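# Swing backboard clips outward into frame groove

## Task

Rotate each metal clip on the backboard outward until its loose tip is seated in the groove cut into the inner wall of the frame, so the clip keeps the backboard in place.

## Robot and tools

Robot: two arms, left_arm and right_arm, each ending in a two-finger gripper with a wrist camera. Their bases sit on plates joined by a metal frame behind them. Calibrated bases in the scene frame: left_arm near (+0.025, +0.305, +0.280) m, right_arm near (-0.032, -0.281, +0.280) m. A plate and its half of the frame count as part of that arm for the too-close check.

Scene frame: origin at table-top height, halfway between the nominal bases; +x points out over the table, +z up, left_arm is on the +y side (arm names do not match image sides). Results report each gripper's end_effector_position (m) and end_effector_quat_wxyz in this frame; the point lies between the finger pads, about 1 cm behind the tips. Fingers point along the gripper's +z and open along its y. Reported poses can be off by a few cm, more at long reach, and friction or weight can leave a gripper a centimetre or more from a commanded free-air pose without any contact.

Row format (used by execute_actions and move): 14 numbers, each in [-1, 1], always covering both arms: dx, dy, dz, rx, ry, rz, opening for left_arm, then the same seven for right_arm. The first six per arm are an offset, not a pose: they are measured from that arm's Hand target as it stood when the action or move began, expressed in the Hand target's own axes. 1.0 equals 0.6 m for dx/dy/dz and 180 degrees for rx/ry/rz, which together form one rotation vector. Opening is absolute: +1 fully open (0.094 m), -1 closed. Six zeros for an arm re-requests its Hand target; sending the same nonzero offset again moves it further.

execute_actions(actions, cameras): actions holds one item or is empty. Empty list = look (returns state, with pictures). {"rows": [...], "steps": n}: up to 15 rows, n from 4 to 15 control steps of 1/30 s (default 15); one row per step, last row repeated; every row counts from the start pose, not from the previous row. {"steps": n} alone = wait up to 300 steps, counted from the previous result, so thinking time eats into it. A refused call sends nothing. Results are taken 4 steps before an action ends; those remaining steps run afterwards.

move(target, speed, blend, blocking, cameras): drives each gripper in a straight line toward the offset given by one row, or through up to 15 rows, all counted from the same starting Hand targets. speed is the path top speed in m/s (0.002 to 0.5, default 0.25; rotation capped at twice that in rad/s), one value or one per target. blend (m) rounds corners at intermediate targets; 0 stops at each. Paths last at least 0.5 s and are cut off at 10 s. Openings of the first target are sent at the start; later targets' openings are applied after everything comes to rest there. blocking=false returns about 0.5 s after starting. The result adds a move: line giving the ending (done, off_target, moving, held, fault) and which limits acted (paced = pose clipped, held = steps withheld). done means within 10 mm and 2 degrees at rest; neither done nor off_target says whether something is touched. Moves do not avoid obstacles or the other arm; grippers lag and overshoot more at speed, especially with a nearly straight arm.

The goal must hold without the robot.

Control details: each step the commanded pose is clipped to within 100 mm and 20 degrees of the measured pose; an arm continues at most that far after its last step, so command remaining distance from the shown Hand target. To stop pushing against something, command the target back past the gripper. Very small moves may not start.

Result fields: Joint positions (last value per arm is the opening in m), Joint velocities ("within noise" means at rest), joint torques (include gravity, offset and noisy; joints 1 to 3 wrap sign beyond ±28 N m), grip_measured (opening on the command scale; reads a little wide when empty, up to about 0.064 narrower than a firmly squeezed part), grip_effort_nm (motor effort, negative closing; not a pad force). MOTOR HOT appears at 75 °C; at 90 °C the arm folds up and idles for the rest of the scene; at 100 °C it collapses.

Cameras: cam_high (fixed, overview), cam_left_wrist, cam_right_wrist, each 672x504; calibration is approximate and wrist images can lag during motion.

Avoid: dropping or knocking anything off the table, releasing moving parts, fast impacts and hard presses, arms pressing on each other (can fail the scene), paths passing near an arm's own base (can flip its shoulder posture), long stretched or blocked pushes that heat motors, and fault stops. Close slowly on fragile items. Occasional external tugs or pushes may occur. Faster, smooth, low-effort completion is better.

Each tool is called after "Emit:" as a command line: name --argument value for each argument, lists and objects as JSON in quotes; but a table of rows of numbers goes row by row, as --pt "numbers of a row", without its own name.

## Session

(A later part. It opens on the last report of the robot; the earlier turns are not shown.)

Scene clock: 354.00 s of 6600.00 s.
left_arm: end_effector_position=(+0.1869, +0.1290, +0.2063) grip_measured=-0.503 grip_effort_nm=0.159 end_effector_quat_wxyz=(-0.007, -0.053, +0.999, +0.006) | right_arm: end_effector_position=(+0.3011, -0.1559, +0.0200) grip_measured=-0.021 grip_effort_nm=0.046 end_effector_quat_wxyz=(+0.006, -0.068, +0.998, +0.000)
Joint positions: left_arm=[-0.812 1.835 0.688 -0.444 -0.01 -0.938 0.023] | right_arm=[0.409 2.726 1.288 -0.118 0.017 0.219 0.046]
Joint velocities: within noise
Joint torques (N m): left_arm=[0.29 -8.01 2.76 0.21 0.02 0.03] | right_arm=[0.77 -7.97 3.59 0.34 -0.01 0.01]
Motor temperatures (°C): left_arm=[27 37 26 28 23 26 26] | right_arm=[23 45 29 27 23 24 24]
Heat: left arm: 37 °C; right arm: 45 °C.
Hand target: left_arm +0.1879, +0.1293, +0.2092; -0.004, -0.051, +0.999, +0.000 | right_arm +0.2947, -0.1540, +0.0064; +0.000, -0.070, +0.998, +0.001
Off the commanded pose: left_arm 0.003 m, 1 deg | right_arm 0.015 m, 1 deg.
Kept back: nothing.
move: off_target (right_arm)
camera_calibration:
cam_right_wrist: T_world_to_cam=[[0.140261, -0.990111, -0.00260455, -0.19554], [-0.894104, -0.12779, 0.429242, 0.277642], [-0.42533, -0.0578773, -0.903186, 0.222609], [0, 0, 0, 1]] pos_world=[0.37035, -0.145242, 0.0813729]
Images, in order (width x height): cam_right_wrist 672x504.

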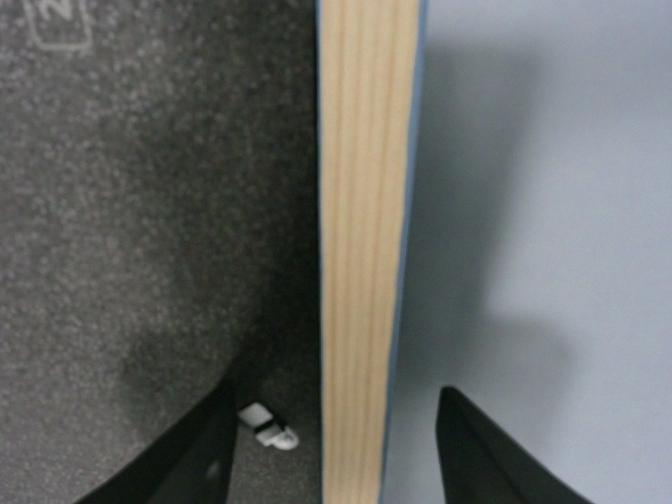

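Emit:
move --pt "0 0 0 0 0 0 -0.5 0.00 0.0 -0.050 0 0 0 -0.02" --pt "0 0 0 0 0 0 -0.5 -0.003 0.0 0.000 0 0 0 -0.02" --speed 0.08 --cameras '["cam_right_wrist"]'

Scene clock: 355.30 s of 6600.00 s.
left_arm: end_effector_position=(+0.1869, +0.1290, +0.2063) grip_measured=-0.503 grip_effort_nm=0.159 end_effector_quat_wxyz=(-0.007, -0.053, +0.999, +0.006) | right_arm: end_effector_position=(+0.3041, -0.1539, +0.0200) grip_measured=-0.021 grip_effort_nm=0.037 end_effector_quat_wxyz=(+0.009, -0.068, +0.998, +0.001)
Joint positions: left_arm=[-0.812 1.835 0.688 -0.444 -0.01 -0.938 0.023] | right_arm=[0.411 2.728 1.297 -0.117 0.016 0.22 0.046]
Joint velocities: within noise
Joint torques (N m): left_arm=[0.31 -8.01 2.8 0.21 0.02 0.03] | right_arm=[0.42 -7.88 3.77 0.29 -0.01 0.03]
Motor temperatures (°C): left_arm=[27 37 26 28 23 26 26] | right_arm=[23 45 29 27 23 24 24]
Heat: left arm: 37 °C; right arm: 45 °C.
Hand target: left_arm +0.1879, +0.1293, +0.2092; -0.004, -0.051, +0.999, +0.000 | right_arm +0.2964, -0.1538, +0.0062; +0.000, -0.070, +0.998, +0.000
Off the commanded pose: left_arm 0.003 m, 1 deg | right_arm 0.016 m, 1 deg.
Kept back: nothing.
move: off_target (right_arm)
camera_calibration:
cam_right_wrist: T_world_to_cam=[[0.140949, -0.990006, -0.00464793, -0.194048], [-0.897015, -0.129694, 0.422545, 0.281409], [-0.418925, -0.0553882, -0.90633, 0.222492], [0, 0, 0, 1]] pos_world=[0.372987, -0.143288, 0.0818411]
Images, in order (width x height): cam_right_wrist 672x504.

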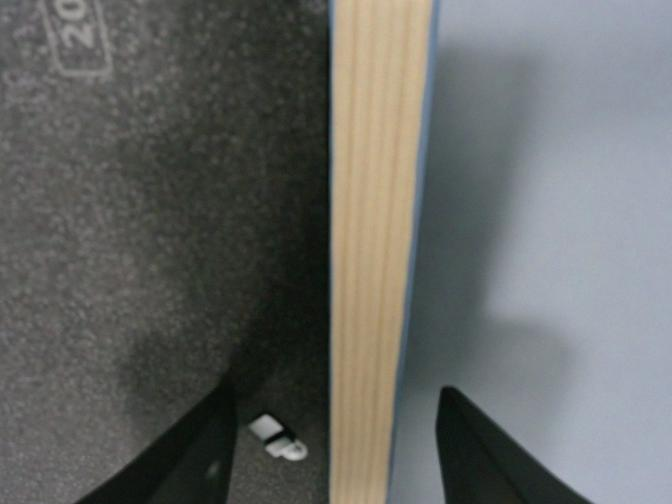

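Emit:
move --pt "0 0 0 0 0 0 -0.5 0 0 0 0 0 0 -0.3" --pt "0 0 0 0 0 0 -0.5 0 0 0 0 0 0 -0.45" --pt "0 0 0 0 0 0 -0.5 0 0 0 0 0 0 -0.6" --pt "0 0 0 0 0 0 -0.5 0 0 0 0 0 0 -0.7" --pt "0 0 0 0 0 0 -0.5 0 0 0 0 0 0 -0.85" --cameras '[]'

Emit:
move --pt "0 0 0 0 0 0 -0.5 0 0 0 0 0 0 -0.5" --pt "0 0 0 0 0 0 -0.5 0 0 -0.08 0 0 0 -0.5" --speed 0.08 --cameras '["cam_right_wrist"]'

Emit:
zoom_image --camera "cam_right_wrist" --region '[220, 320, 360, 425]'

Scene clock: 361.10 s of 6600.00 s.
left_arm: end_effector_position=(+0.1869, +0.1290, +0.2063) grip_measured=-0.503 grip_effort_nm=0.164 end_effector_quat_wxyz=(-0.007, -0.053, +0.999, +0.006) | right_arm: end_effector_position=(+0.3055, -0.1559, +0.0199) grip_measured=-0.758 grip_effort_nm=-1.067 end_effector_quat_wxyz=(+0.012, -0.067, +0.998, -0.004)
Joint positions: left_arm=[-0.812 1.835 0.688 -0.444 -0.01 -0.938 0.023] | right_arm=[0.41 2.729 1.298 -0.115 0.028 0.223 0.011]
Joint velocities: within noise
Joint torques (N m): left_arm=[0.27 -7.99 2.78 0.21 0.03 0.04] | right_arm=[0.53 -8.08 3.75 0.24 -0.11 -0.01]
Motor temperatures (°C): left_arm=[27 37 26 28 23 26 26] | right_arm=[23 44 29 27 23 24 24]
Heat: left arm: 37 °C; right arm: 44 °C.
Hand target: left_arm +0.1879, +0.1293, +0.2092; -0.004, -0.051, +0.999, +0.000 | right_arm +0.2964, -0.1538, +0.0062; +0.000, -0.070, +0.998, +0.001
Off the commanded pose: left_arm 0.003 m, 1 deg | right_arm 0.017 m, 1 deg.
Kept back: nothing.
move: off_target (right_arm); target 2's new opening was sent with right_arm's hand 0.016 m and 1 deg from that target; target 3's new opening was sent with right_arm's hand 0.016 m and 1 deg from that target; target 4's new opening was sent with right_arm's hand 0.016 m and 1 deg from that target; target 5's new opening was sent with right_arm's hand 0.017 m and 1 deg from that target
No camera images: "cameras" was empty.

Scene clock: 362.90 s of 6600.00 s.
left_arm: end_effector_position=(+0.1869, +0.1290, +0.2063) grip_measured=-0.503 grip_effort_nm=0.159 end_effector_quat_wxyz=(-0.007, -0.053, +0.999, +0.006) | right_arm: end_effector_position=(+0.3010, -0.1570, +0.0493) grip_measured=-0.502 grip_effort_nm=0.042 end_effector_quat_wxyz=(+0.006, -0.067, +0.998, -0.003)
Joint positions: left_arm=[-0.812 1.835 0.688 -0.444 -0.01 -0.938 0.023] | right_arm=[0.41 2.623 1.237 -0.171 0.023 0.223 0.023]
Joint velocities: within noise
Joint torques (N m): left_arm=[0.28 -8.02 2.78 0.21 0.02 0.04] | right_arm=[0.66 -12.74 2.13 -0.08 -0.05 0.03]
Motor temperatures (°C): left_arm=[27 37 26 28 23 26 26] | right_arm=[23 44 29 27 23 24 24]
Heat: left arm: 37 °C; right arm: 44 °C.
Hand target: left_arm +0.1879, +0.1293, +0.2092; -0.004, -0.051, +0.999, +0.000 | right_arm +0.2964, -0.1538, +0.0543; +0.000, -0.070, +0.998, +0.001
Off the commanded pose: left_arm 0.003 m, 1 deg | right_arm 0.008 m, 1 deg.
Kept back: nothing.
move: done
camera_calibration:
cam_right_wrist: T_world_to_cam=[[0.137567, -0.990485, 0.00391666, -0.196082], [-0.894966, -0.122604, 0.428956, 0.266037], [-0.424395, -0.0625154, -0.903317, 0.24795], [0, 0, 0, 1]] pos_world=[0.370297, -0.146098, 0.110627]
Images, in order (width x height): cam_right_wrist 672x504.

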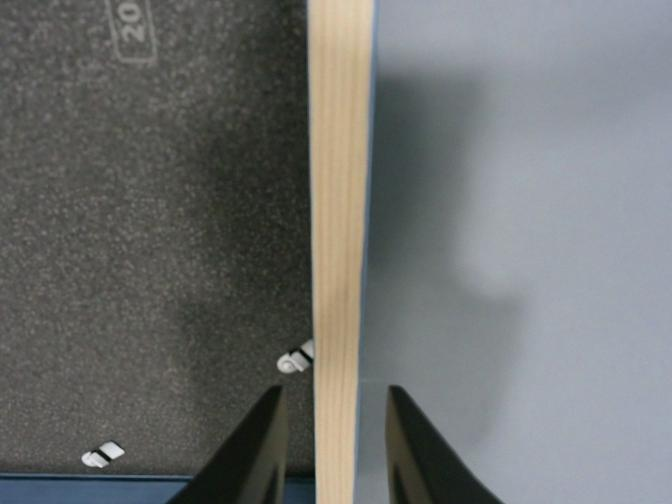

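Scaled by 3.600 from the camera's 672x504 image, which has a finer 960x720 frame.

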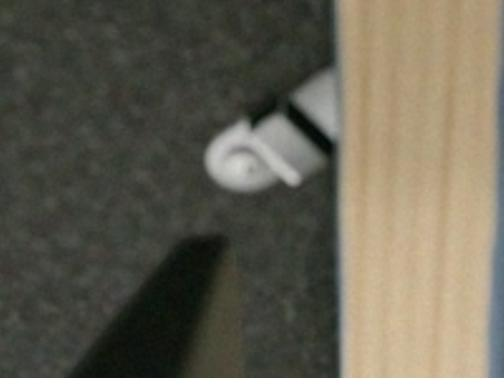

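Emit:
move --pt "0 0 0 0 0 0 -0.5 0.0012 0.0 0.080 0 0 0 -0.15" --speed 0.08 --cameras '["cam_right_wrist"]'

Scene clock: 364.03 s of 6600.00 s.
left_arm: end_effector_position=(+0.1869, +0.1290, +0.2063) grip_measured=-0.503 grip_effort_nm=0.159 end_effector_quat_wxyz=(-0.007, -0.053, +0.999, +0.006) | right_arm: end_effector_position=(+0.3002, -0.1563, +0.0200) grip_measured=-0.151 grip_effort_nm=0.046 end_effector_quat_wxyz=(+0.003, -0.067, +0.998, -0.003)
Joint positions: left_arm=[-0.812 1.835 0.688 -0.444 -0.01 -0.938 0.023] | right_arm=[0.41 2.727 1.292 -0.128 0.02 0.223 0.04]
Joint velocities: within noise
Joint torques (N m): left_arm=[0.29 -8.01 2.77 0.21 0.03 0.03] | right_arm=[0.57 -7.87 3.79 0.38 -0.02 0.03]
Motor temperatures (°C): left_arm=[27 37 26 28 23 26 26] | right_arm=[23 43 29 27 23 24 24]
Heat: left arm: 37 °C; right arm: 43 °C.
Hand target: left_arm +0.1879, +0.1293, +0.2092; -0.004, -0.051, +0.999, +0.000 | right_arm +0.2956, -0.1539, +0.0062; +0.000, -0.070, +0.998, +0.001
Off the commanded pose: left_arm 0.003 m, 1 deg | right_arm 0.015 m, 1 deg.
Kept back: nothing.
move: off_target (right_arm)
camera_calibration:
cam_right_wrist: T_world_to_cam=[[0.138059, -0.990422, 0.00181015, -0.195219], [-0.892074, -0.123556, 0.434671, 0.276757], [-0.430284, -0.0616252, -0.900588, 0.223028], [0, 0, 0, 1]] pos_world=[0.369805, -0.145411, 0.0809111]
Images, in order (width x height): cam_right_wrist 672x504.

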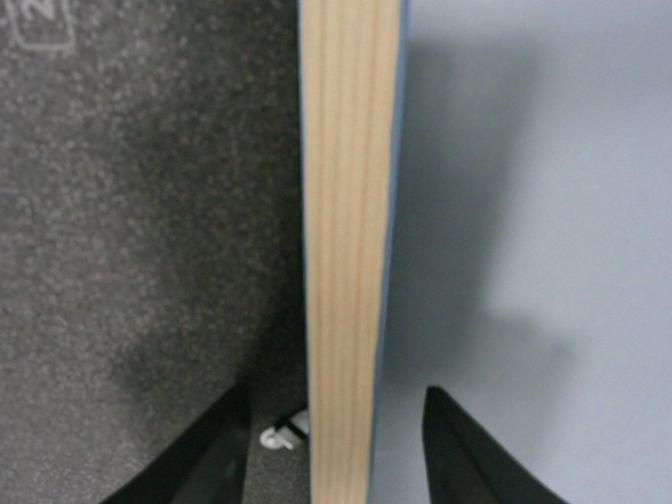

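Emit:
move --pt "0 0 0 0 0 0 -0.5 0 0 0 0 0 0 -0.45" --pt "0 0 0 0 0 0 -0.5 0 0 0 0 0 0 -0.6" --pt "0 0 0 0 0 0 -0.5 0 0 0 0 0 0 -0.7" --pt "0 0 0 0 0 0 -0.5 0 0 0 0 0 0 -0.85" --cameras '[]'

Emit:
move --pt "0 0 0 0 0 0 -0.5 0 0 0 0 0 0 -0.5" --pt "0 0 0 0 0 0 -0.5 0 0 -0.08 0 0 0 -0.5" --speed 0.08 --cameras '["cam_right_wrist"]'

Emit:
zoom_image --camera "cam_right_wrist" --region '[220, 320, 360, 425]'

Scene clock: 368.57 s of 6600.00 s.
left_arm: end_effector_position=(+0.1869, +0.1290, +0.2063) grip_measured=-0.503 grip_effort_nm=0.159 end_effector_quat_wxyz=(-0.007, -0.053, +0.999, +0.006) | right_arm: end_effector_position=(+0.3019, -0.1558, +0.0200) grip_measured=-0.758 grip_effort_nm=-1.067 end_effector_quat_wxyz=(+0.006, -0.066, +0.998, -0.002)
Joint positions: left_arm=[-0.812 1.835 0.688 -0.444 -0.01 -0.938 0.023] | right_arm=[0.41 2.727 1.292 -0.121 0.021 0.225 0.011]
Joint velocities: within noise
Joint torques (N m): left_arm=[0.27 -8.01 2.78 0.21 0.02 0.04] | right_arm=[0.51 -7.94 3.85 0.31 -0.05 -0.02]
Motor temperatures (°C): left_arm=[27 37 26 28 23 26 26] | right_arm=[23 43 29 27 23 24 25]
Heat: left arm: 37 °C; right arm: 43 °C.
Hand target: left_arm +0.1879, +0.1293, +0.2092; -0.004, -0.051, +0.999, +0.000 | right_arm +0.2956, -0.1539, +0.0063; +0.000, -0.070, +0.998, +0.000
Off the commanded pose: left_arm 0.003 m, 1 deg | right_arm 0.015 m, 1 deg.
Kept back: nothing.
move: off_target (right_arm); target 2's new opening was sent with right_arm's hand 0.015 m and 1 deg from that target; target 3's new opening was sent with right_arm's hand 0.015 m and 1 deg from that target; target 4's new opening was sent with right_arm's hand 0.015 m and 1 deg from that target
No camera images: "cameras" was empty.

Scene clock: 370.33 s of 6600.00 s.
left_arm: end_effector_position=(+0.1869, +0.1290, +0.2063) grip_measured=-0.503 grip_effort_nm=0.159 end_effector_quat_wxyz=(-0.007, -0.053, +0.999, +0.006) | right_arm: end_effector_position=(+0.3004, -0.1569, +0.0493) grip_measured=-0.502 grip_effort_nm=0.042 end_effector_quat_wxyz=(+0.006, -0.066, +0.998, -0.002)
Joint positions: left_arm=[-0.812 1.835 0.688 -0.444 -0.01 -0.938 0.023] | right_arm=[0.41 2.622 1.234 -0.168 0.021 0.225 0.023]
Joint velocities: within noise
Joint torques (N m): left_arm=[0.29 -8.01 2.78 0.21 0.02 0.03] | right_arm=[0.69 -12.86 1.99 0.02 -0.09 0]
Motor temperatures (°C): left_arm=[27 37 26 28 23 26 26] | right_arm=[23 43 29 27 23 24 24]
Heat: left arm: 37 °C; right arm: 43 °C.
Hand target: left_arm +0.1879, +0.1293, +0.2092; -0.004, -0.051, +0.999, +0.000 | right_arm +0.2956, -0.1539, +0.0543; +0.000, -0.070, +0.998, +0.001
Off the commanded pose: left_arm 0.003 m, 1 deg | right_arm 0.008 m, 1 deg.
Kept back: nothing.
move: done
camera_calibration:
cam_right_wrist: T_world_to_cam=[[0.135314, -0.990801, 0.00194603, -0.195152], [-0.895116, -0.121403, 0.428985, 0.265678], [-0.424802, -0.0597894, -0.90331, 0.248248], [0, 0, 0, 1]] pos_world=[0.369676, -0.14626, 0.110653]
Images, in order (width x height): cam_right_wrist 672x504.

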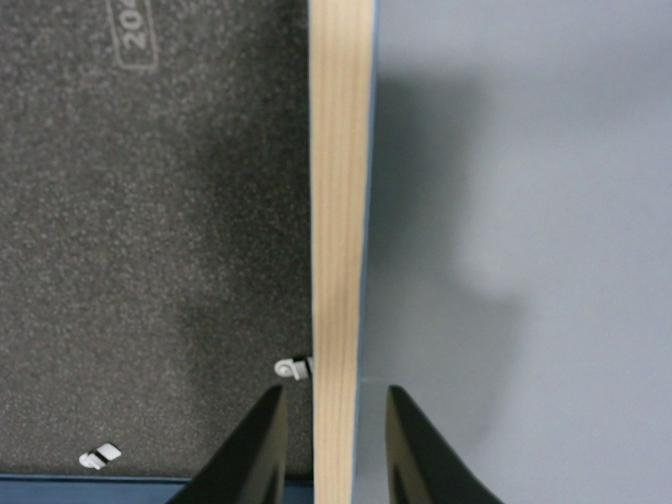

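Scaled by 3.600 from the camera's 672x504 image, which has a finer 960x720 frame.

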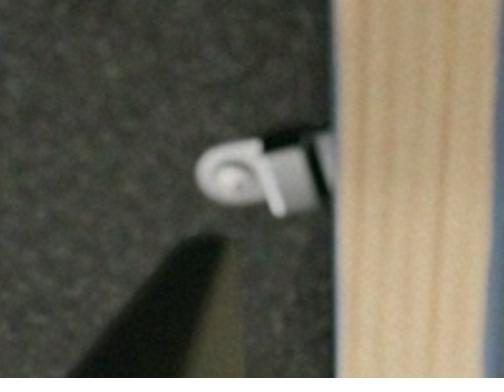

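Emit:
move --pt "0 0 0 0 0 0 -0.5 0 0 -0.06 0 0 0 -0.5" --pt "0 0 0 0 0 0 -0.5 0.1078 0.1142 -0.06 0 0 0.503 -0.05" --pt "0 0 0 0 0 0 -0.5 0.1078 0.1142 -0.010 0 0 0.503 -0.05" --speed '[0.15,0.25,0.08]' --cameras '["cam_right_wrist"]'

Scene clock: 376.83 s of 6600.00 s.
left_arm: end_effector_position=(+0.1869, +0.1290, +0.2063) grip_measured=-0.503 grip_effort_nm=0.159 end_effector_quat_wxyz=(-0.007, -0.053, +0.999, +0.006) | right_arm: end_effector_position=(+0.2253, -0.0953, +0.0670) grip_measured=-0.052 grip_effort_nm=0.042 end_effector_quat_wxyz=(+0.002, +0.660, +0.751, +0.006)
Joint positions: left_arm=[-0.812 1.835 0.688 -0.444 -0.01 -0.938 0.023] | right_arm=[0.674 2.509 1.028 -0.077 0.014 2.063 0.045]
Joint velocities: within noise
Joint torques (N m): left_arm=[0.29 -8.01 2.78 0.21 0.03 0.03] | right_arm=[0.49 -8.05 3.29 0.18 -0.02 0.03]
Motor temperatures (°C): left_arm=[27 37 26 28 23 26 26] | right_arm=[23 44 28 27 23 24 24]
Heat: left arm: 37 °C; right arm: 44 °C.
Hand target: left_arm +0.1879, +0.1293, +0.2092; -0.004, -0.051, +0.999, +0.000 | right_arm +0.2221, -0.0951, +0.0603; +0.000, +0.660, +0.752, +0.000
Off the commanded pose: left_arm 0.003 m, 1 deg | right_arm 0.007 m, 1 deg.
Kept back: nothing.
move: done
camera_calibration:
cam_right_wrist: T_world_to_cam=[[-0.991026, -0.132881, -0.0144998, 0.212575], [-0.125469, 0.887327, 0.443744, 0.120123], [-0.046099, 0.441581, -0.896036, 0.197986], [0, 0, 0, 1]] pos_world=[0.234866, -0.165768, 0.127181]
Images, in order (width x height): cam_right_wrist 672x504.

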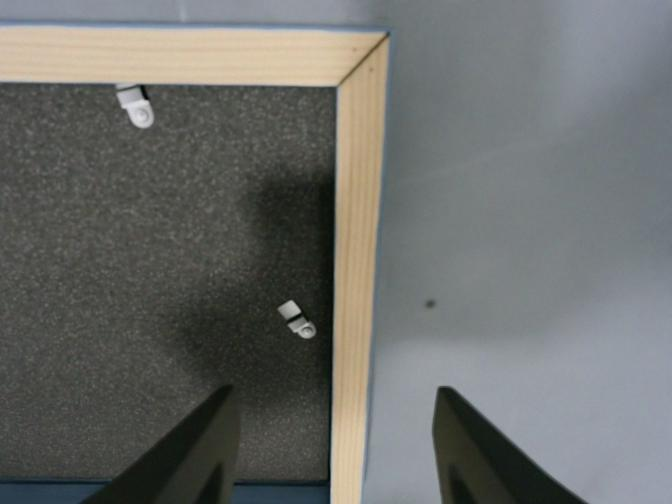

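Emit:
move --pt "0 0 0 0 0 0 -0.5 -0.0024 -0.0038 0.0870 0 0 0 -0.02" --speed 0.08 --cameras '["cam_right_wrist"]'

Scene clock: 378.10 s of 6600.00 s.
left_arm: end_effector_position=(+0.1869, +0.1290, +0.2063) grip_measured=-0.503 grip_effort_nm=0.154 end_effector_quat_wxyz=(-0.007, -0.053, +0.999, +0.006) | right_arm: end_effector_position=(+0.2256, -0.0942, +0.0195) grip_measured=-0.021 grip_effort_nm=0.046 end_effector_quat_wxyz=(+0.002, +0.660, +0.751, +0.007)
Joint positions: left_arm=[-0.812 1.835 0.688 -0.444 -0.01 -0.938 0.023] | right_arm=[0.674 2.688 1.108 0.025 0.014 2.063 0.046]
Joint velocities: within noise
Joint torques (N m): left_arm=[0.28 -8.01 2.78 0.2 0.02 0.03] | right_arm=[0.14 -7.32 2.95 0.3 0.01 0.02]
Motor temperatures (°C): left_arm=[27 37 26 28 23 26 26] | right_arm=[23 44 28 27 23 24 24]
Heat: left arm: 37 °C; right arm: 44 °C.
Hand target: left_arm +0.1879, +0.1293, +0.2092; -0.004, -0.051, +0.999, +0.000 | right_arm +0.2200, -0.0968, +0.0081; +0.000, +0.660, +0.751, +0.001
Off the commanded pose: left_arm 0.003 m, 1 deg | right_arm 0.013 m, 1 deg.
Kept back: nothing.
move: off_target (right_arm)
camera_calibration:
cam_right_wrist: T_world_to_cam=[[-0.99105, -0.132442, -0.016677, 0.212448], [-0.125968, 0.886548, 0.445156, 0.140222], [-0.0441725, 0.443273, -0.895298, 0.154739], [0, 0, 0, 1]] pos_world=[0.235045, -0.164768, 0.0796595]
Images, in order (width x height): cam_right_wrist 672x504.

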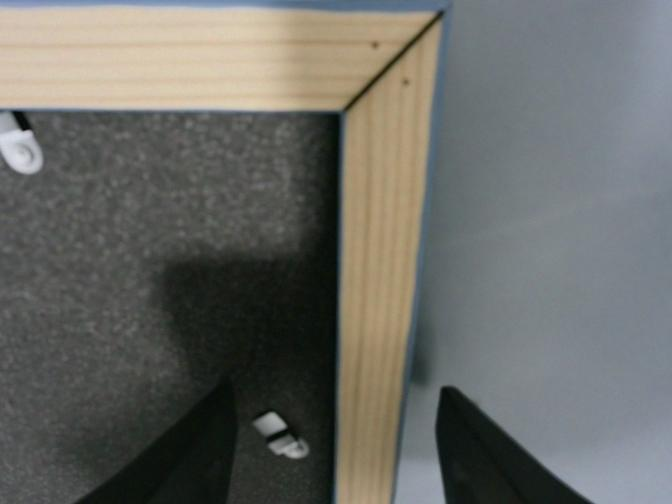

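Emit:
move --pt "0 0 0 0 0 0 -0.5 0.002 0 0.003 0 0 0 -0.3" --pt "0 0 0 0 0 0 -0.5 0.002 0 0.003 0 0 0 -0.45" --pt "0 0 0 0 0 0 -0.5 0.002 0 0.003 0 0 0 -0.6" --pt "0 0 0 0 0 0 -0.5 0.002 0 0.003 0 0 0 -0.7" --pt "0 0 0 0 0 0 -0.5 0.002 0 0.003 0 0 0 -0.85" --cameras '[]'

Emit:
move --pt "0 0 0 0 0 0 -0.5 0 0 0 0 0 0 -0.5" --pt "0 0 0 0 0 0 -0.5 0 0 -0.08 0 0 0 -0.5" --speed 0.08 --cameras '["cam_right_wrist"]'

Emit:
zoom_image --camera "cam_right_wrist" --region '[220, 320, 360, 425]'

Scene clock: 383.83 s of 6600.00 s.
left_arm: end_effector_position=(+0.1869, +0.1290, +0.2063) grip_measured=-0.503 grip_effort_nm=0.159 end_effector_quat_wxyz=(-0.007, -0.053, +0.999, +0.006) | right_arm: end_effector_position=(+0.2236, -0.0944, +0.0193) grip_measured=-0.759 grip_effort_nm=-1.067 end_effector_quat_wxyz=(-0.001, +0.662, +0.749, +0.003)
Joint positions: left_arm=[-0.812 1.835 0.688 -0.444 -0.01 -0.938 0.023] | right_arm=[0.675 2.69 1.111 0.014 0.01 2.069 0.011]
Joint velocities: within noise
Joint torques (N m): left_arm=[0.29 -8.01 2.8 0.22 0.03 0.03] | right_arm=[0.49 -6.94 3 0.39 0.03 -0.03]
Motor temperatures (°C): left_arm=[27 37 26 28 23 26 26] | right_arm=[23 43 28 27 23 24 24]
Heat: left arm: 37 °C; right arm: 43 °C.
Hand target: left_arm +0.1879, +0.1293, +0.2092; -0.004, -0.051, +0.999, +0.000 | right_arm +0.2199, -0.0956, +0.0064; +0.000, +0.660, +0.752, +0.000
Off the commanded pose: left_arm 0.003 m, 1 deg | right_arm 0.014 m, 0 deg.
Kept back: nothing.
move: off_target (right_arm); target 2's new opening was sent with right_arm's hand 0.016 m and 1 deg from that target; target 3's new opening was sent with right_arm's hand 0.015 m and 1 deg from that target; target 4's new opening was sent with right_arm's hand 0.014 m and 1 deg from that target; target 5's new opening was sent with right_arm's hand 0.014 m and 0 deg from that target
No camera images: "cameras" was empty.

Scene clock: 385.60 s of 6600.00 s.
left_arm: end_effector_position=(+0.1869, +0.1290, +0.2063) grip_measured=-0.503 grip_effort_nm=0.159 end_effector_quat_wxyz=(-0.007, -0.053, +0.999, +0.006) | right_arm: end_effector_position=(+0.2265, -0.0926, +0.0506) grip_measured=-0.501 grip_effort_nm=0.037 end_effector_quat_wxyz=(+0.000, +0.662, +0.749, +0.012)
Joint positions: left_arm=[-0.812 1.835 0.688 -0.444 -0.01 -0.938 0.023] | right_arm=[0.675 2.571 1.051 -0.027 0.009 2.069 0.023]
Joint velocities: within noise
Joint torques (N m): left_arm=[0.28 -8.02 2.77 0.21 0.02 0.03] | right_arm=[0.64 -11.51 1.31 -0.03 0.06 -0.02]
Motor temperatures (°C): left_arm=[27 37 26 28 23 26 26] | right_arm=[23 43 28 27 23 24 24]
Heat: left arm: 37 °C; right arm: 43 °C.
Hand target: left_arm +0.1879, +0.1293, +0.2092; -0.004, -0.051, +0.999, +0.000 | right_arm +0.2198, -0.0956, +0.0543; +0.000, +0.660, +0.752, +0.000
Off the commanded pose: left_arm 0.003 m, 1 deg | right_arm 0.008 m, 1 deg.
Kept back: nothing.
move: done
camera_calibration:
cam_right_wrist: T_world_to_cam=[[-0.991668, -0.126952, -0.0218589, 0.214984], [-0.123051, 0.883309, 0.452354, 0.123769], [-0.0381189, 0.451275, -0.891571, 0.181103], [0, 0, 0, 1]] pos_world=[0.235326, -0.163761, 0.110178]
Images, in order (width x height): cam_right_wrist 672x504.

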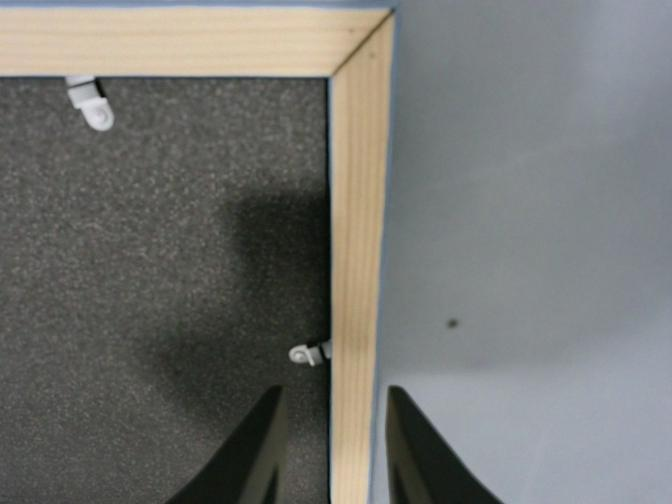

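Scaled by 3.600 from the camera's 672x504 image, which has a finer 960x720 frame.

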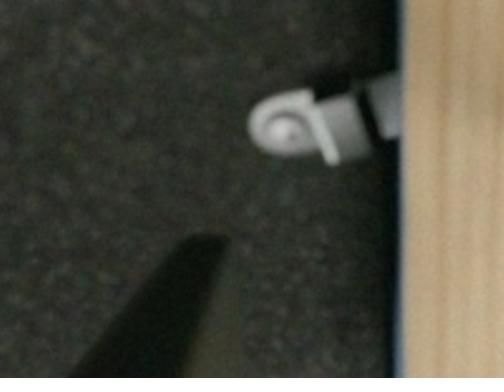

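Emit:
move --pt "0 0 0 0 0 0 -0.5 -0.0367 -0.0067 0 0 0 0 -0.5" --pt "0 0 0 0 0 0 -0.5 -0.0367 -0.0067 0.064 0 0 0 -0.5" --pt "0 0 0 0 0 0 -0.5 -0.0367 -0.0067 0.064 0 0 0 -0.7" --pt "0 0 0 0 0 0 -0.5 -0.0367 -0.0067 0.064 0 0 0 -0.85" --speed 0.08 --cameras '["cam_right_wrist"]'

Scene clock: 389.40 s of 6600.00 s.
left_arm: end_effector_position=(+0.1869, +0.1290, +0.2063) grip_measured=-0.503 grip_effort_nm=0.159 end_effector_quat_wxyz=(-0.007, -0.053, +0.999, +0.006) | right_arm: end_effector_position=(+0.2241, -0.1127, +0.0236) grip_measured=-0.771 grip_effort_nm=-1.072 end_effector_quat_wxyz=(+0.001, +0.661, +0.751, +0.011)
Joint positions: left_arm=[-0.812 1.835 0.688 -0.444 -0.01 -0.938 0.023] | right_arm=[0.625 2.661 1.039 0.076 0.009 2.015 0.011]
Joint velocities: within noise
Joint torques (N m): left_arm=[0.29 -8.01 2.78 0.21 0.02 0.03] | right_arm=[-0.24 -7.95 2.29 0.18 0.03 -0.05]
Motor temperatures (°C): left_arm=[27 37 26 28 23 26 26] | right_arm=[23 43 28 27 23 24 25]
Heat: left arm: 37 °C; right arm: 43 °C.
Hand target: left_arm +0.1879, +0.1293, +0.2092; -0.004, -0.051, +0.999, +0.000 | right_arm +0.2187, -0.1180, +0.0159; +0.000, +0.660, +0.751, +0.000
Off the commanded pose: left_arm 0.003 m, 1 deg | right_arm 0.011 m, 1 deg.
Kept back: nothing.
move: off_target (right_arm); target 4's new opening was sent with right_arm's hand 0.011 m and 1 deg from that target
camera_calibration:
cam_right_wrist: T_world_to_cam=[[-0.99112, -0.131131, -0.0220406, 0.208904], [-0.126909, 0.883378, 0.45115, 0.154398], [-0.0396896, 0.449941, -0.892176, 0.166156], [0, 0, 0, 1]] pos_world=[0.233238, -0.183758, 0.0831879]
Images, in order (width x height): cam_right_wrist 672x504.

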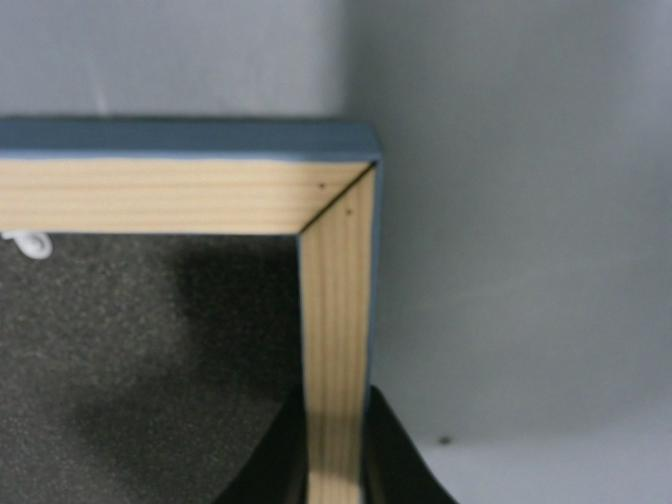

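Emit:
move --target '[0,0,0,0,0,0,-0.5,0.0098,-0.0744,0,0,0,0,-0.9]' --speed 0.05 --cameras '["cam_right_wrist","cam_high"]'

Scene clock: 390.80 s of 6600.00 s.
left_arm: end_effector_position=(+0.1869, +0.1290, +0.2063) grip_measured=-0.503 grip_effort_nm=0.159 end_effector_quat_wxyz=(-0.007, -0.053, +0.999, +0.006) | right_arm: end_effector_position=(+0.1975, -0.1097, +0.0227) grip_measured=-0.771 grip_effort_nm=-1.072 end_effector_quat_wxyz=(+0.014, +0.665, +0.746, +0.031)
Joint positions: left_arm=[-0.812 1.835 0.688 -0.444 -0.01 -0.938 0.023] | right_arm=[0.697 2.652 0.91 0.238 0.029 2.098 0.011]
Joint velocities: within noise
Joint torques (N m): left_arm=[0.29 -8.01 2.77 0.21 0.03 0.04] | right_arm=[1.39 -7.69 -0.44 0.02 -0.12 -0.02]
Motor temperatures (°C): left_arm=[27 37 26 28 23 26 26] | right_arm=[23 43 28 27 23 24 25]
Heat: left arm: 37 °C; right arm: 43 °C.
Hand target: left_arm +0.1879, +0.1293, +0.2092; -0.004, -0.051, +0.999, +0.000 | right_arm +0.1739, -0.1178, +0.0159; +0.000, +0.660, +0.752, +0.001
Off the commanded pose: left_arm 0.003 m, 1 deg | right_arm 0.026 m, 4 deg.
Kept back: nothing.
move: off_target (right_arm)
camera_calibration:
cam_right_wrist: T_world_to_cam=[[-0.990561, -0.118605, -0.0687166, 0.185241], [-0.136923, 0.879678, 0.455433, 0.150209], [0.00643183, 0.460543, -0.887614, 0.154867], [0, 0, 0, 1]] pos_world=[0.203064, -0.181488, 0.0817811]
Images, in order (width x height): cam_high 672x504, cam_right_wrist 672x504.

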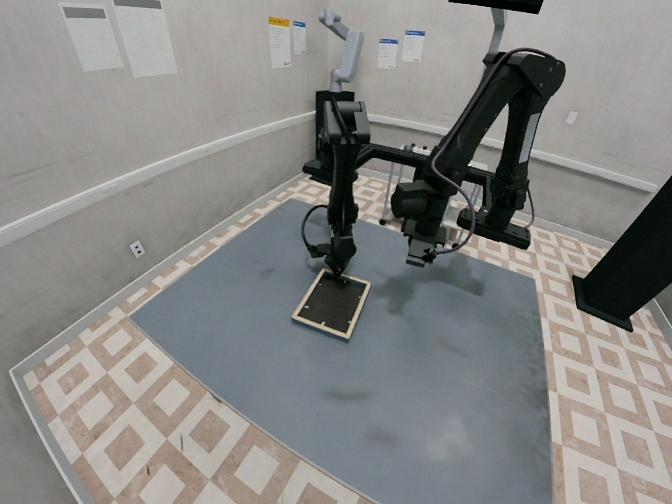

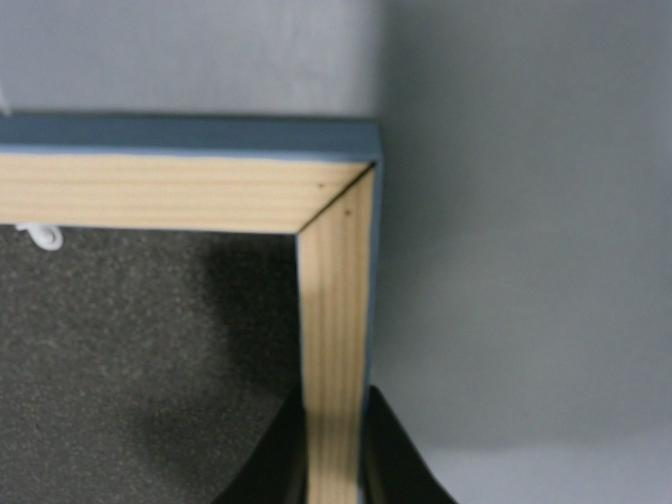

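Emit:
move --target '[0,0,0,0,0,0,-0.5,0.0044,-0.0331,0,0,0,0,-0.9]' --speed 0.05 --cameras '["cam_right_wrist"]'

Scene clock: 391.77 s of 6600.00 s.
left_arm: end_effector_position=(+0.1869, +0.1290, +0.2063) grip_measured=-0.503 grip_effort_nm=0.159 end_effector_quat_wxyz=(-0.007, -0.053, +0.999, +0.006) | right_arm: end_effector_position=(+0.1806, -0.1100, +0.0225) grip_measured=-0.771 grip_effort_nm=-1.062 end_effector_quat_wxyz=(+0.015, +0.656, +0.754, +0.035)
Joint positions: left_arm=[-0.812 1.835 0.688 -0.444 -0.01 -0.938 0.023] | right_arm=[0.734 2.651 0.849 0.306 0.03 2.11 0.011]
Joint velocities: within noise
Joint torques (N m): left_arm=[0.28 -8.01 2.76 0.21 0.02 0.03] | right_arm=[1.28 -7.43 -0.69 0 -0.29 0.01]
Motor temperatures (°C): left_arm=[27 37 26 28 23 26 26] | right_arm=[23 42 28 27 23 24 25]
Heat: left arm: 37 °C; right arm: 42 °C.
Hand target: left_arm +0.1879, +0.1293, +0.2092; -0.004, -0.051, +0.999, +0.000 | right_arm +0.1537, -0.1178, +0.0159; +0.000, +0.660, +0.751, +0.001
Off the commanded pose: left_arm 0.003 m, 1 deg | right_arm 0.029 m, 4 deg.
joint sent to its limit (right arm) — joint 6 (wrist roll), upper limit.
Kept back: nothing.
move: off_target (right_arm)
camera_calibration:
cam_right_wrist: T_world_to_cam=[[-0.986945, -0.142264, -0.0754996, 0.165365], [-0.161055, 0.873788, 0.458864, 0.15189], [0.000690713, 0.465033, -0.885293, 0.156479], [0, 0, 0, 1]] pos_world=[0.187561, -0.181963, 0.0813181]
Images, in order (width x height): cam_right_wrist 672x504.

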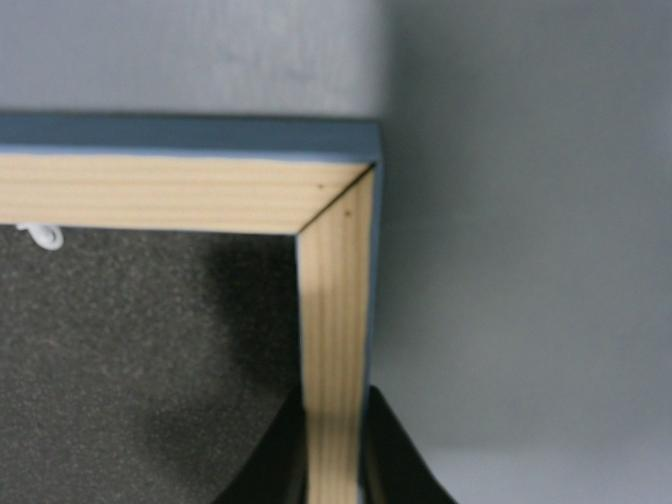

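Emit:
move --pt "0 0 0 0 0 0 -0.5 0.0023 0.034 -0.008 0 0 0 -0.9" --pt "0 0 0 0 0 0 -0.5 0.0023 0.034 -0.008 0 0 0 -0.5" --pt "0 0 0 0 0 0 -0.5 0.0023 0.034 -0.15 0 0 0 -0.5" --speed 0.1 --cameras '["cam_right_wrist"]'

Scene clock: 394.60 s of 6600.00 s.
left_arm: end_effector_position=(+0.1869, +0.1290, +0.2063) grip_measured=-0.503 grip_effort_nm=0.159 end_effector_quat_wxyz=(-0.007, -0.053, +0.999, +0.006) | right_arm: end_effector_position=(+0.1804, -0.1099, +0.1032) grip_measured=-0.501 grip_effort_nm=0.042 end_effector_quat_wxyz=(+0.004, +0.657, +0.754, +0.011)
Joint positions: left_arm=[-0.812 1.835 0.688 -0.444 -0.01 -0.938 0.023] | right_arm=[0.73 2.307 0.777 -0.018 0.017 2.11 0.023]
Joint velocities: within noise
Joint torques (N m): left_arm=[0.28 -8.02 2.77 0.21 0.02 0.04] | right_arm=[-0.08 -9.52 1.28 -0.07 -0.05 0.01]
Motor temperatures (°C): left_arm=[27 37 26 28 23 26 26] | right_arm=[23 42 28 27 23 24 25]
Heat: left arm: 37 °C; right arm: 42 °C.
Hand target: left_arm +0.1879, +0.1293, +0.2092; -0.004, -0.051, +0.999, +0.000 | right_arm +0.1737, -0.1139, +0.1059; +0.000, +0.660, +0.752, +0.001
Off the commanded pose: left_arm 0.003 m, 1 deg | right_arm 0.008 m, 1 deg.
joint sent to its limit (right arm) — joint 6 (wrist roll), upper limit.
Kept back: nothing.
move: done; target 2's new opening was sent with right_arm's hand 0.012 m and 3 deg from that target
camera_calibration:
cam_right_wrist: T_world_to_cam=[[-0.989637, -0.141258, -0.0257677, 0.166738], [-0.137778, 0.883633, 0.447449, 0.112771], [-0.0404366, 0.446363, -0.893938, 0.234135], [0, 0, 0, 1]] pos_world=[0.190015, -0.180604, 0.163139]
Images, in order (width x height): cam_right_wrist 672x504.

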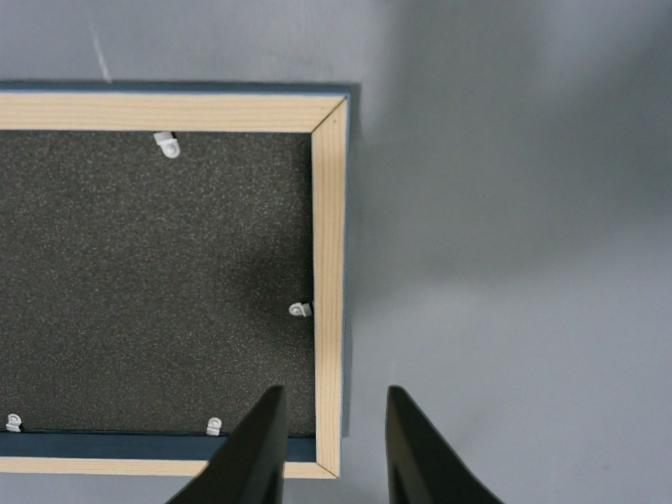

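Emit:
execute_actions --actions '[]'

Scene clock: 395.37 s of 6600.00 s.
left_arm: end_effector_position=(+0.1869, +0.1290, +0.2063) grip_measured=-0.503 grip_effort_nm=0.159 end_effector_quat_wxyz=(-0.007, -0.053, +0.999, +0.006) | right_arm: end_effector_position=(+0.1800, -0.1101, +0.1032) grip_measured=-0.501 grip_effort_nm=0.037 end_effector_quat_wxyz=(+0.003, +0.657, +0.754, +0.010)
Joint positions: left_arm=[-0.812 1.835 0.688 -0.444 -0.01 -0.938 0.023] | right_arm=[0.73 2.307 0.777 -0.02 0.017 2.11 0.023]
Joint velocities: within noise
Joint torques (N m): left_arm=[0.29 -7.99 2.77 0.2 0.03 0.03] | right_arm=[-0.01 -9.81 1.47 -0.04 -0.04 0.02]
Motor temperatures (°C): left_arm=[27 37 26 28 23 26 26] | right_arm=[23 43 28 27 23 24 25]
Heat: left arm: 37 °C; right arm: 43 °C.
Hand target: left_arm +0.1879, +0.1293, +0.2092; -0.004, -0.051, +0.999, +0.000 | right_arm +0.1737, -0.1139, +0.1059; +0.000, +0.660, +0.752, +0.001
Off the commanded pose: left_arm 0.003 m, 1 deg | right_arm 0.008 m, 1 deg.
Steps of this call (1-23: nothing new was sent). Readings (end_effector_position of left_arm | right_arm):
1: (+0.1869, +0.1290, +0.2063) | (+0.1804, -0.1100, +0.1032)
2: (+0.1869, +0.1290, +0.2063) | (+0.1803, -0.1100, +0.1032)
4: (+0.1869, +0.1290, +0.2063) | (+0.1802, -0.1101, +0.1032)
8: (+0.1869, +0.1290, +0.2063) | (+0.1801, -0.1101, +0.1032)
23: the state above
camera_calibration:
cam_left_wrist: T_world_to_cam=[[0.108709, -0.994057, -0.005664, 0.10994], [-0.899641, -0.100804, 0.424835, 0.136136], [-0.422881, -0.0410878, -0.905253, 0.354674], [0, 0, 0, 1]] pos_world=[0.260507, 0.137582, 0.263857]
cam_right_wrist: T_world_to_cam=[[-0.989675, -0.141315, -0.0239332, 0.166106], [-0.137037, 0.884029, 0.446894, 0.112902], [-0.041995, 0.445559, -0.894267, 0.234443], [0, 0, 0, 1]] pos_world=[0.189708, -0.180794, 0.163175]

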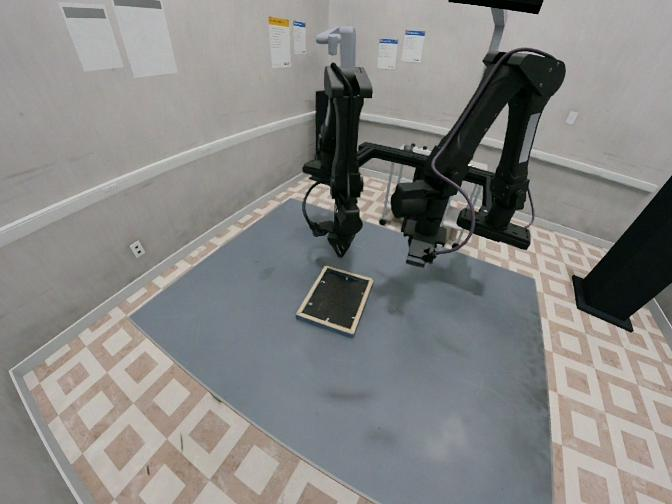

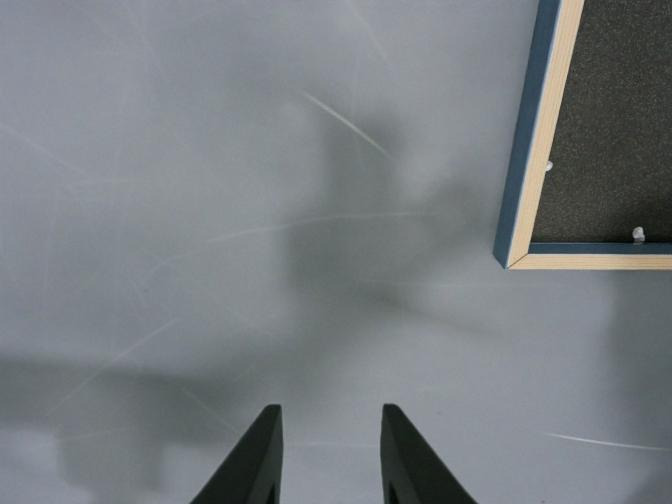

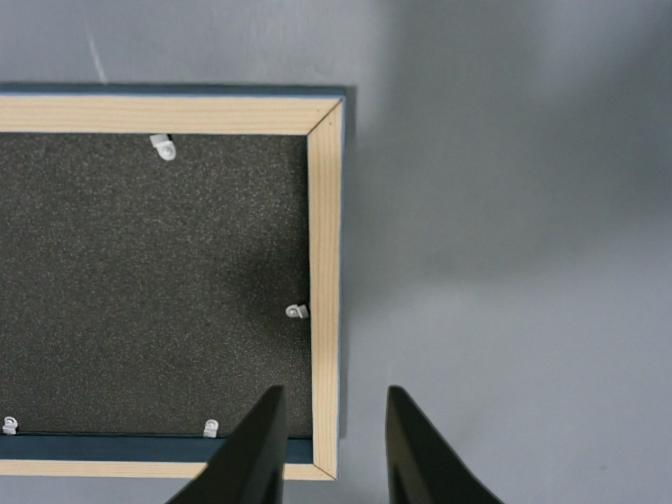

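Emit:
move --target '[0,0,0,0,0,0,-0.5,0.0283,0.3453,0,0,0,0,-0.5]' --speed 0.15 --cameras '["cam_right_wrist"]'

Scene clock: 397.83 s of 6600.00 s.
left_arm: end_effector_position=(+0.1869, +0.1290, +0.2063) grip_measured=-0.503 grip_effort_nm=0.159 end_effector_quat_wxyz=(-0.007, -0.053, +0.999, +0.006) | right_arm: end_effector_position=(+0.3831, -0.0654, +0.1176) grip_measured=-0.501 grip_effort_nm=0.037 end_effector_quat_wxyz=(+0.008, +0.660, +0.751, +0.018)
Joint positions: left_arm=[-0.812 1.835 0.688 -0.444 -0.01 -0.938 0.023] | right_arm=[0.531 2.672 1.793 -0.649 0.015 1.92 0.023]
Joint velocities: within noise
Joint torques (N m): left_arm=[0.28 -8.01 2.78 0.21 0.03 0.03] | right_arm=[-0.17 -11.02 7.1 -0.01 0.01 -0.05]
Motor temperatures (°C): left_arm=[27 37 25 28 23 26 26] | right_arm=[23 43 28 27 23 24 25]
Heat: left arm: 37 °C; right arm: 43 °C.
Hand target: left_arm +0.1879, +0.1293, +0.2092; -0.004, -0.051, +0.999, +0.000 | right_arm +0.3769, -0.0703, +0.1060; +0.000, +0.660, +0.752, +0.000
Off the commanded pose: left_arm 0.003 m, 1 deg | right_arm 0.014 m, 2 deg.
Kept back: nothing.
move: off_target (right_arm)
camera_calibration:
cam_right_wrist: T_world_to_cam=[[-0.990448, -0.131382, -0.0418415, 0.376785], [-0.136086, 0.882603, 0.449993, 0.0939615], [-0.0221913, 0.451388, -0.892052, 0.228442], [0, 0, 0, 1]] pos_world=[0.391043, -0.136544, 0.177266]
Images, in order (width x height): cam_right_wrist 672x504.

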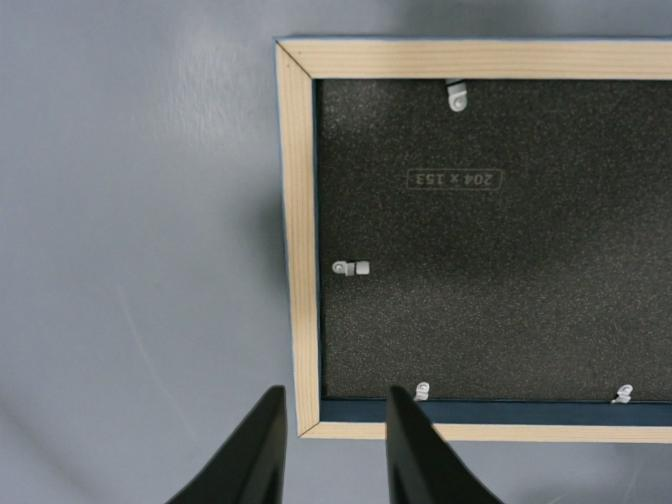

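Emit:
move --target '[0,0,0,0,0,0,-0.5,0.0143,0.0222,0.085,0,0,0,-0.05]' --speed 0.1 --cameras '["cam_right_wrist"]'

Scene clock: 399.23 s of 6600.00 s.
left_arm: end_effector_position=(+0.1869, +0.1290, +0.2063) grip_measured=-0.503 grip_effort_nm=0.159 end_effector_quat_wxyz=(-0.007, -0.053, +0.999, +0.006) | right_arm: end_effector_position=(+0.3958, -0.0581, +0.0662) grip_measured=-0.052 grip_effort_nm=0.037 end_effector_quat_wxyz=(+0.006, +0.660, +0.751, +0.013)
Joint positions: left_arm=[-0.812 1.835 0.688 -0.444 -0.01 -0.938 0.023] | right_arm=[0.531 2.872 1.983 -0.649 0.015 1.92 0.045]
Joint velocities: within noise
Joint torques (N m): left_arm=[0.29 -8.01 2.8 0.21 0.02 0.03] | right_arm=[0.21 -11.73 6.86 0.05 -0.01 0]
Motor temperatures (°C): left_arm=[27 37 25 28 23 26 26] | right_arm=[23 43 28 27 23 24 25]
Heat: left arm: 37 °C; right arm: 43 °C.
Hand target: left_arm +0.1879, +0.1293, +0.2092; -0.004, -0.051, +0.999, +0.000 | right_arm +0.3891, -0.0599, +0.0551; +0.000, +0.660, +0.751, +0.001
Off the commanded pose: left_arm 0.003 m, 1 deg | right_arm 0.013 m, 2 deg.
Kept back: nothing.
move: off_target (right_arm)
camera_calibration:
cam_right_wrist: T_world_to_cam=[[-0.990779, -0.131705, -0.0318008, 0.387623], [-0.13196, 0.884786, 0.446922, 0.111001], [-0.0307249, 0.446997, -0.894007, 0.182854], [0, 0, 0, 1]] pos_world=[0.404314, -0.128895, 0.126191]
Images, in order (width x height): cam_right_wrist 672x504.

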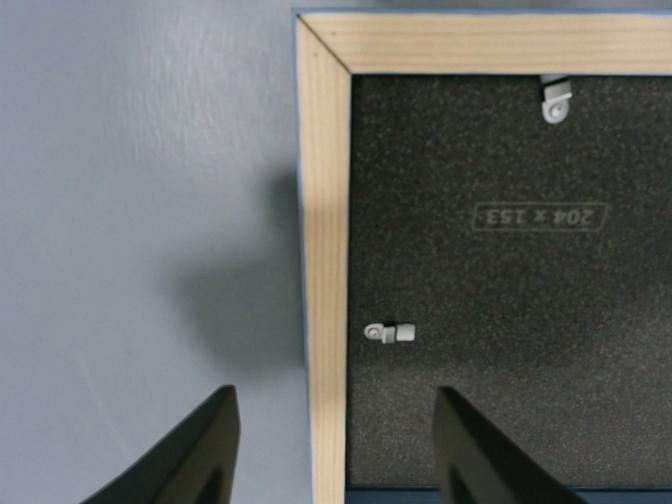

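Emit:
move --target '[0,0,0,0,0,0,-0.5,0.005,0,0.08,0,0,0,-0.05]' --speed 0.05 --cameras '["cam_right_wrist"]'

Emit:
zoom_image --camera "cam_right_wrist" --region '[250, 340, 500, 500]'

Scene clock: 400.77 s of 6600.00 s.
left_arm: end_effector_position=(+0.1869, +0.1290, +0.2063) grip_measured=-0.503 grip_effort_nm=0.164 end_effector_quat_wxyz=(-0.007, -0.053, +0.999, +0.006) | right_arm: end_effector_position=(+0.3978, -0.0562, +0.0232) grip_measured=-0.052 grip_effort_nm=0.042 end_effector_quat_wxyz=(+0.005, +0.660, +0.751, +0.012)
Joint positions: left_arm=[-0.812 1.835 0.688 -0.444 -0.01 -0.938 0.023] | right_arm=[0.531 3.02 2.105 -0.628 0.014 1.92 0.045]
Joint velocities: within noise
Joint torques (N m): left_arm=[0.28 -8.01 2.8 0.21 0.02 0.03] | right_arm=[0.88 -11.21 6.58 0.15 0.03 0.05]
Motor temperatures (°C): left_arm=[27 37 25 28 23 26 26] | right_arm=[23 43 28 27 23 24 25]
Heat: left arm: 37 °C; right arm: 43 °C.
Hand target: left_arm +0.1879, +0.1293, +0.2092; -0.004, -0.051, +0.999, +0.000 | right_arm +0.3886, -0.0569, +0.0069; +0.000, +0.660, +0.752, +0.000
Off the commanded pose: left_arm 0.003 m, 1 deg | right_arm 0.018 m, 1 deg.
Kept back: nothing.
move: off_target (right_arm)
camera_calibration:
cam_right_wrist: T_world_to_cam=[[-0.990881, -0.131809, -0.0279556, 0.388436], [-0.130354, 0.885258, 0.446459, 0.128275], [-0.0340992, 0.446032, -0.894367, 0.144887], [0, 0, 0, 1]] pos_world=[0.406556, -0.126982, 0.0831713]
Images, in order (width x height): cam_right_wrist 672x504.

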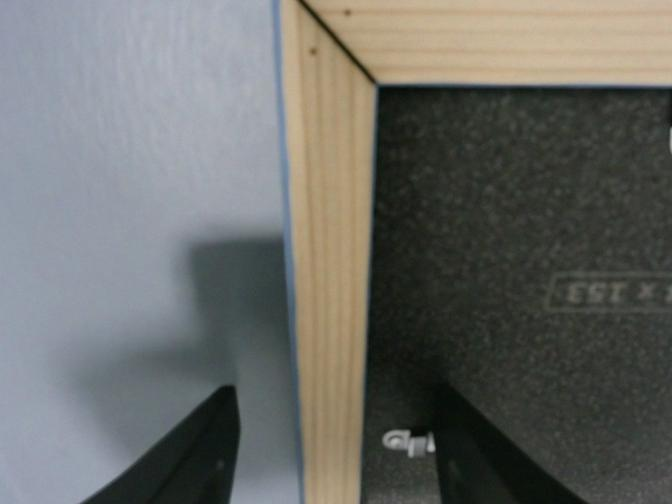

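Scaled by 2.016 from the camera's 672x504 image, which has a finer 960x720 frame.

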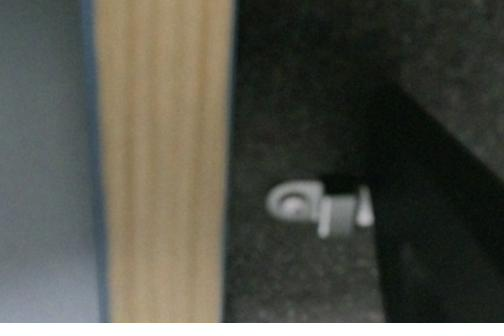

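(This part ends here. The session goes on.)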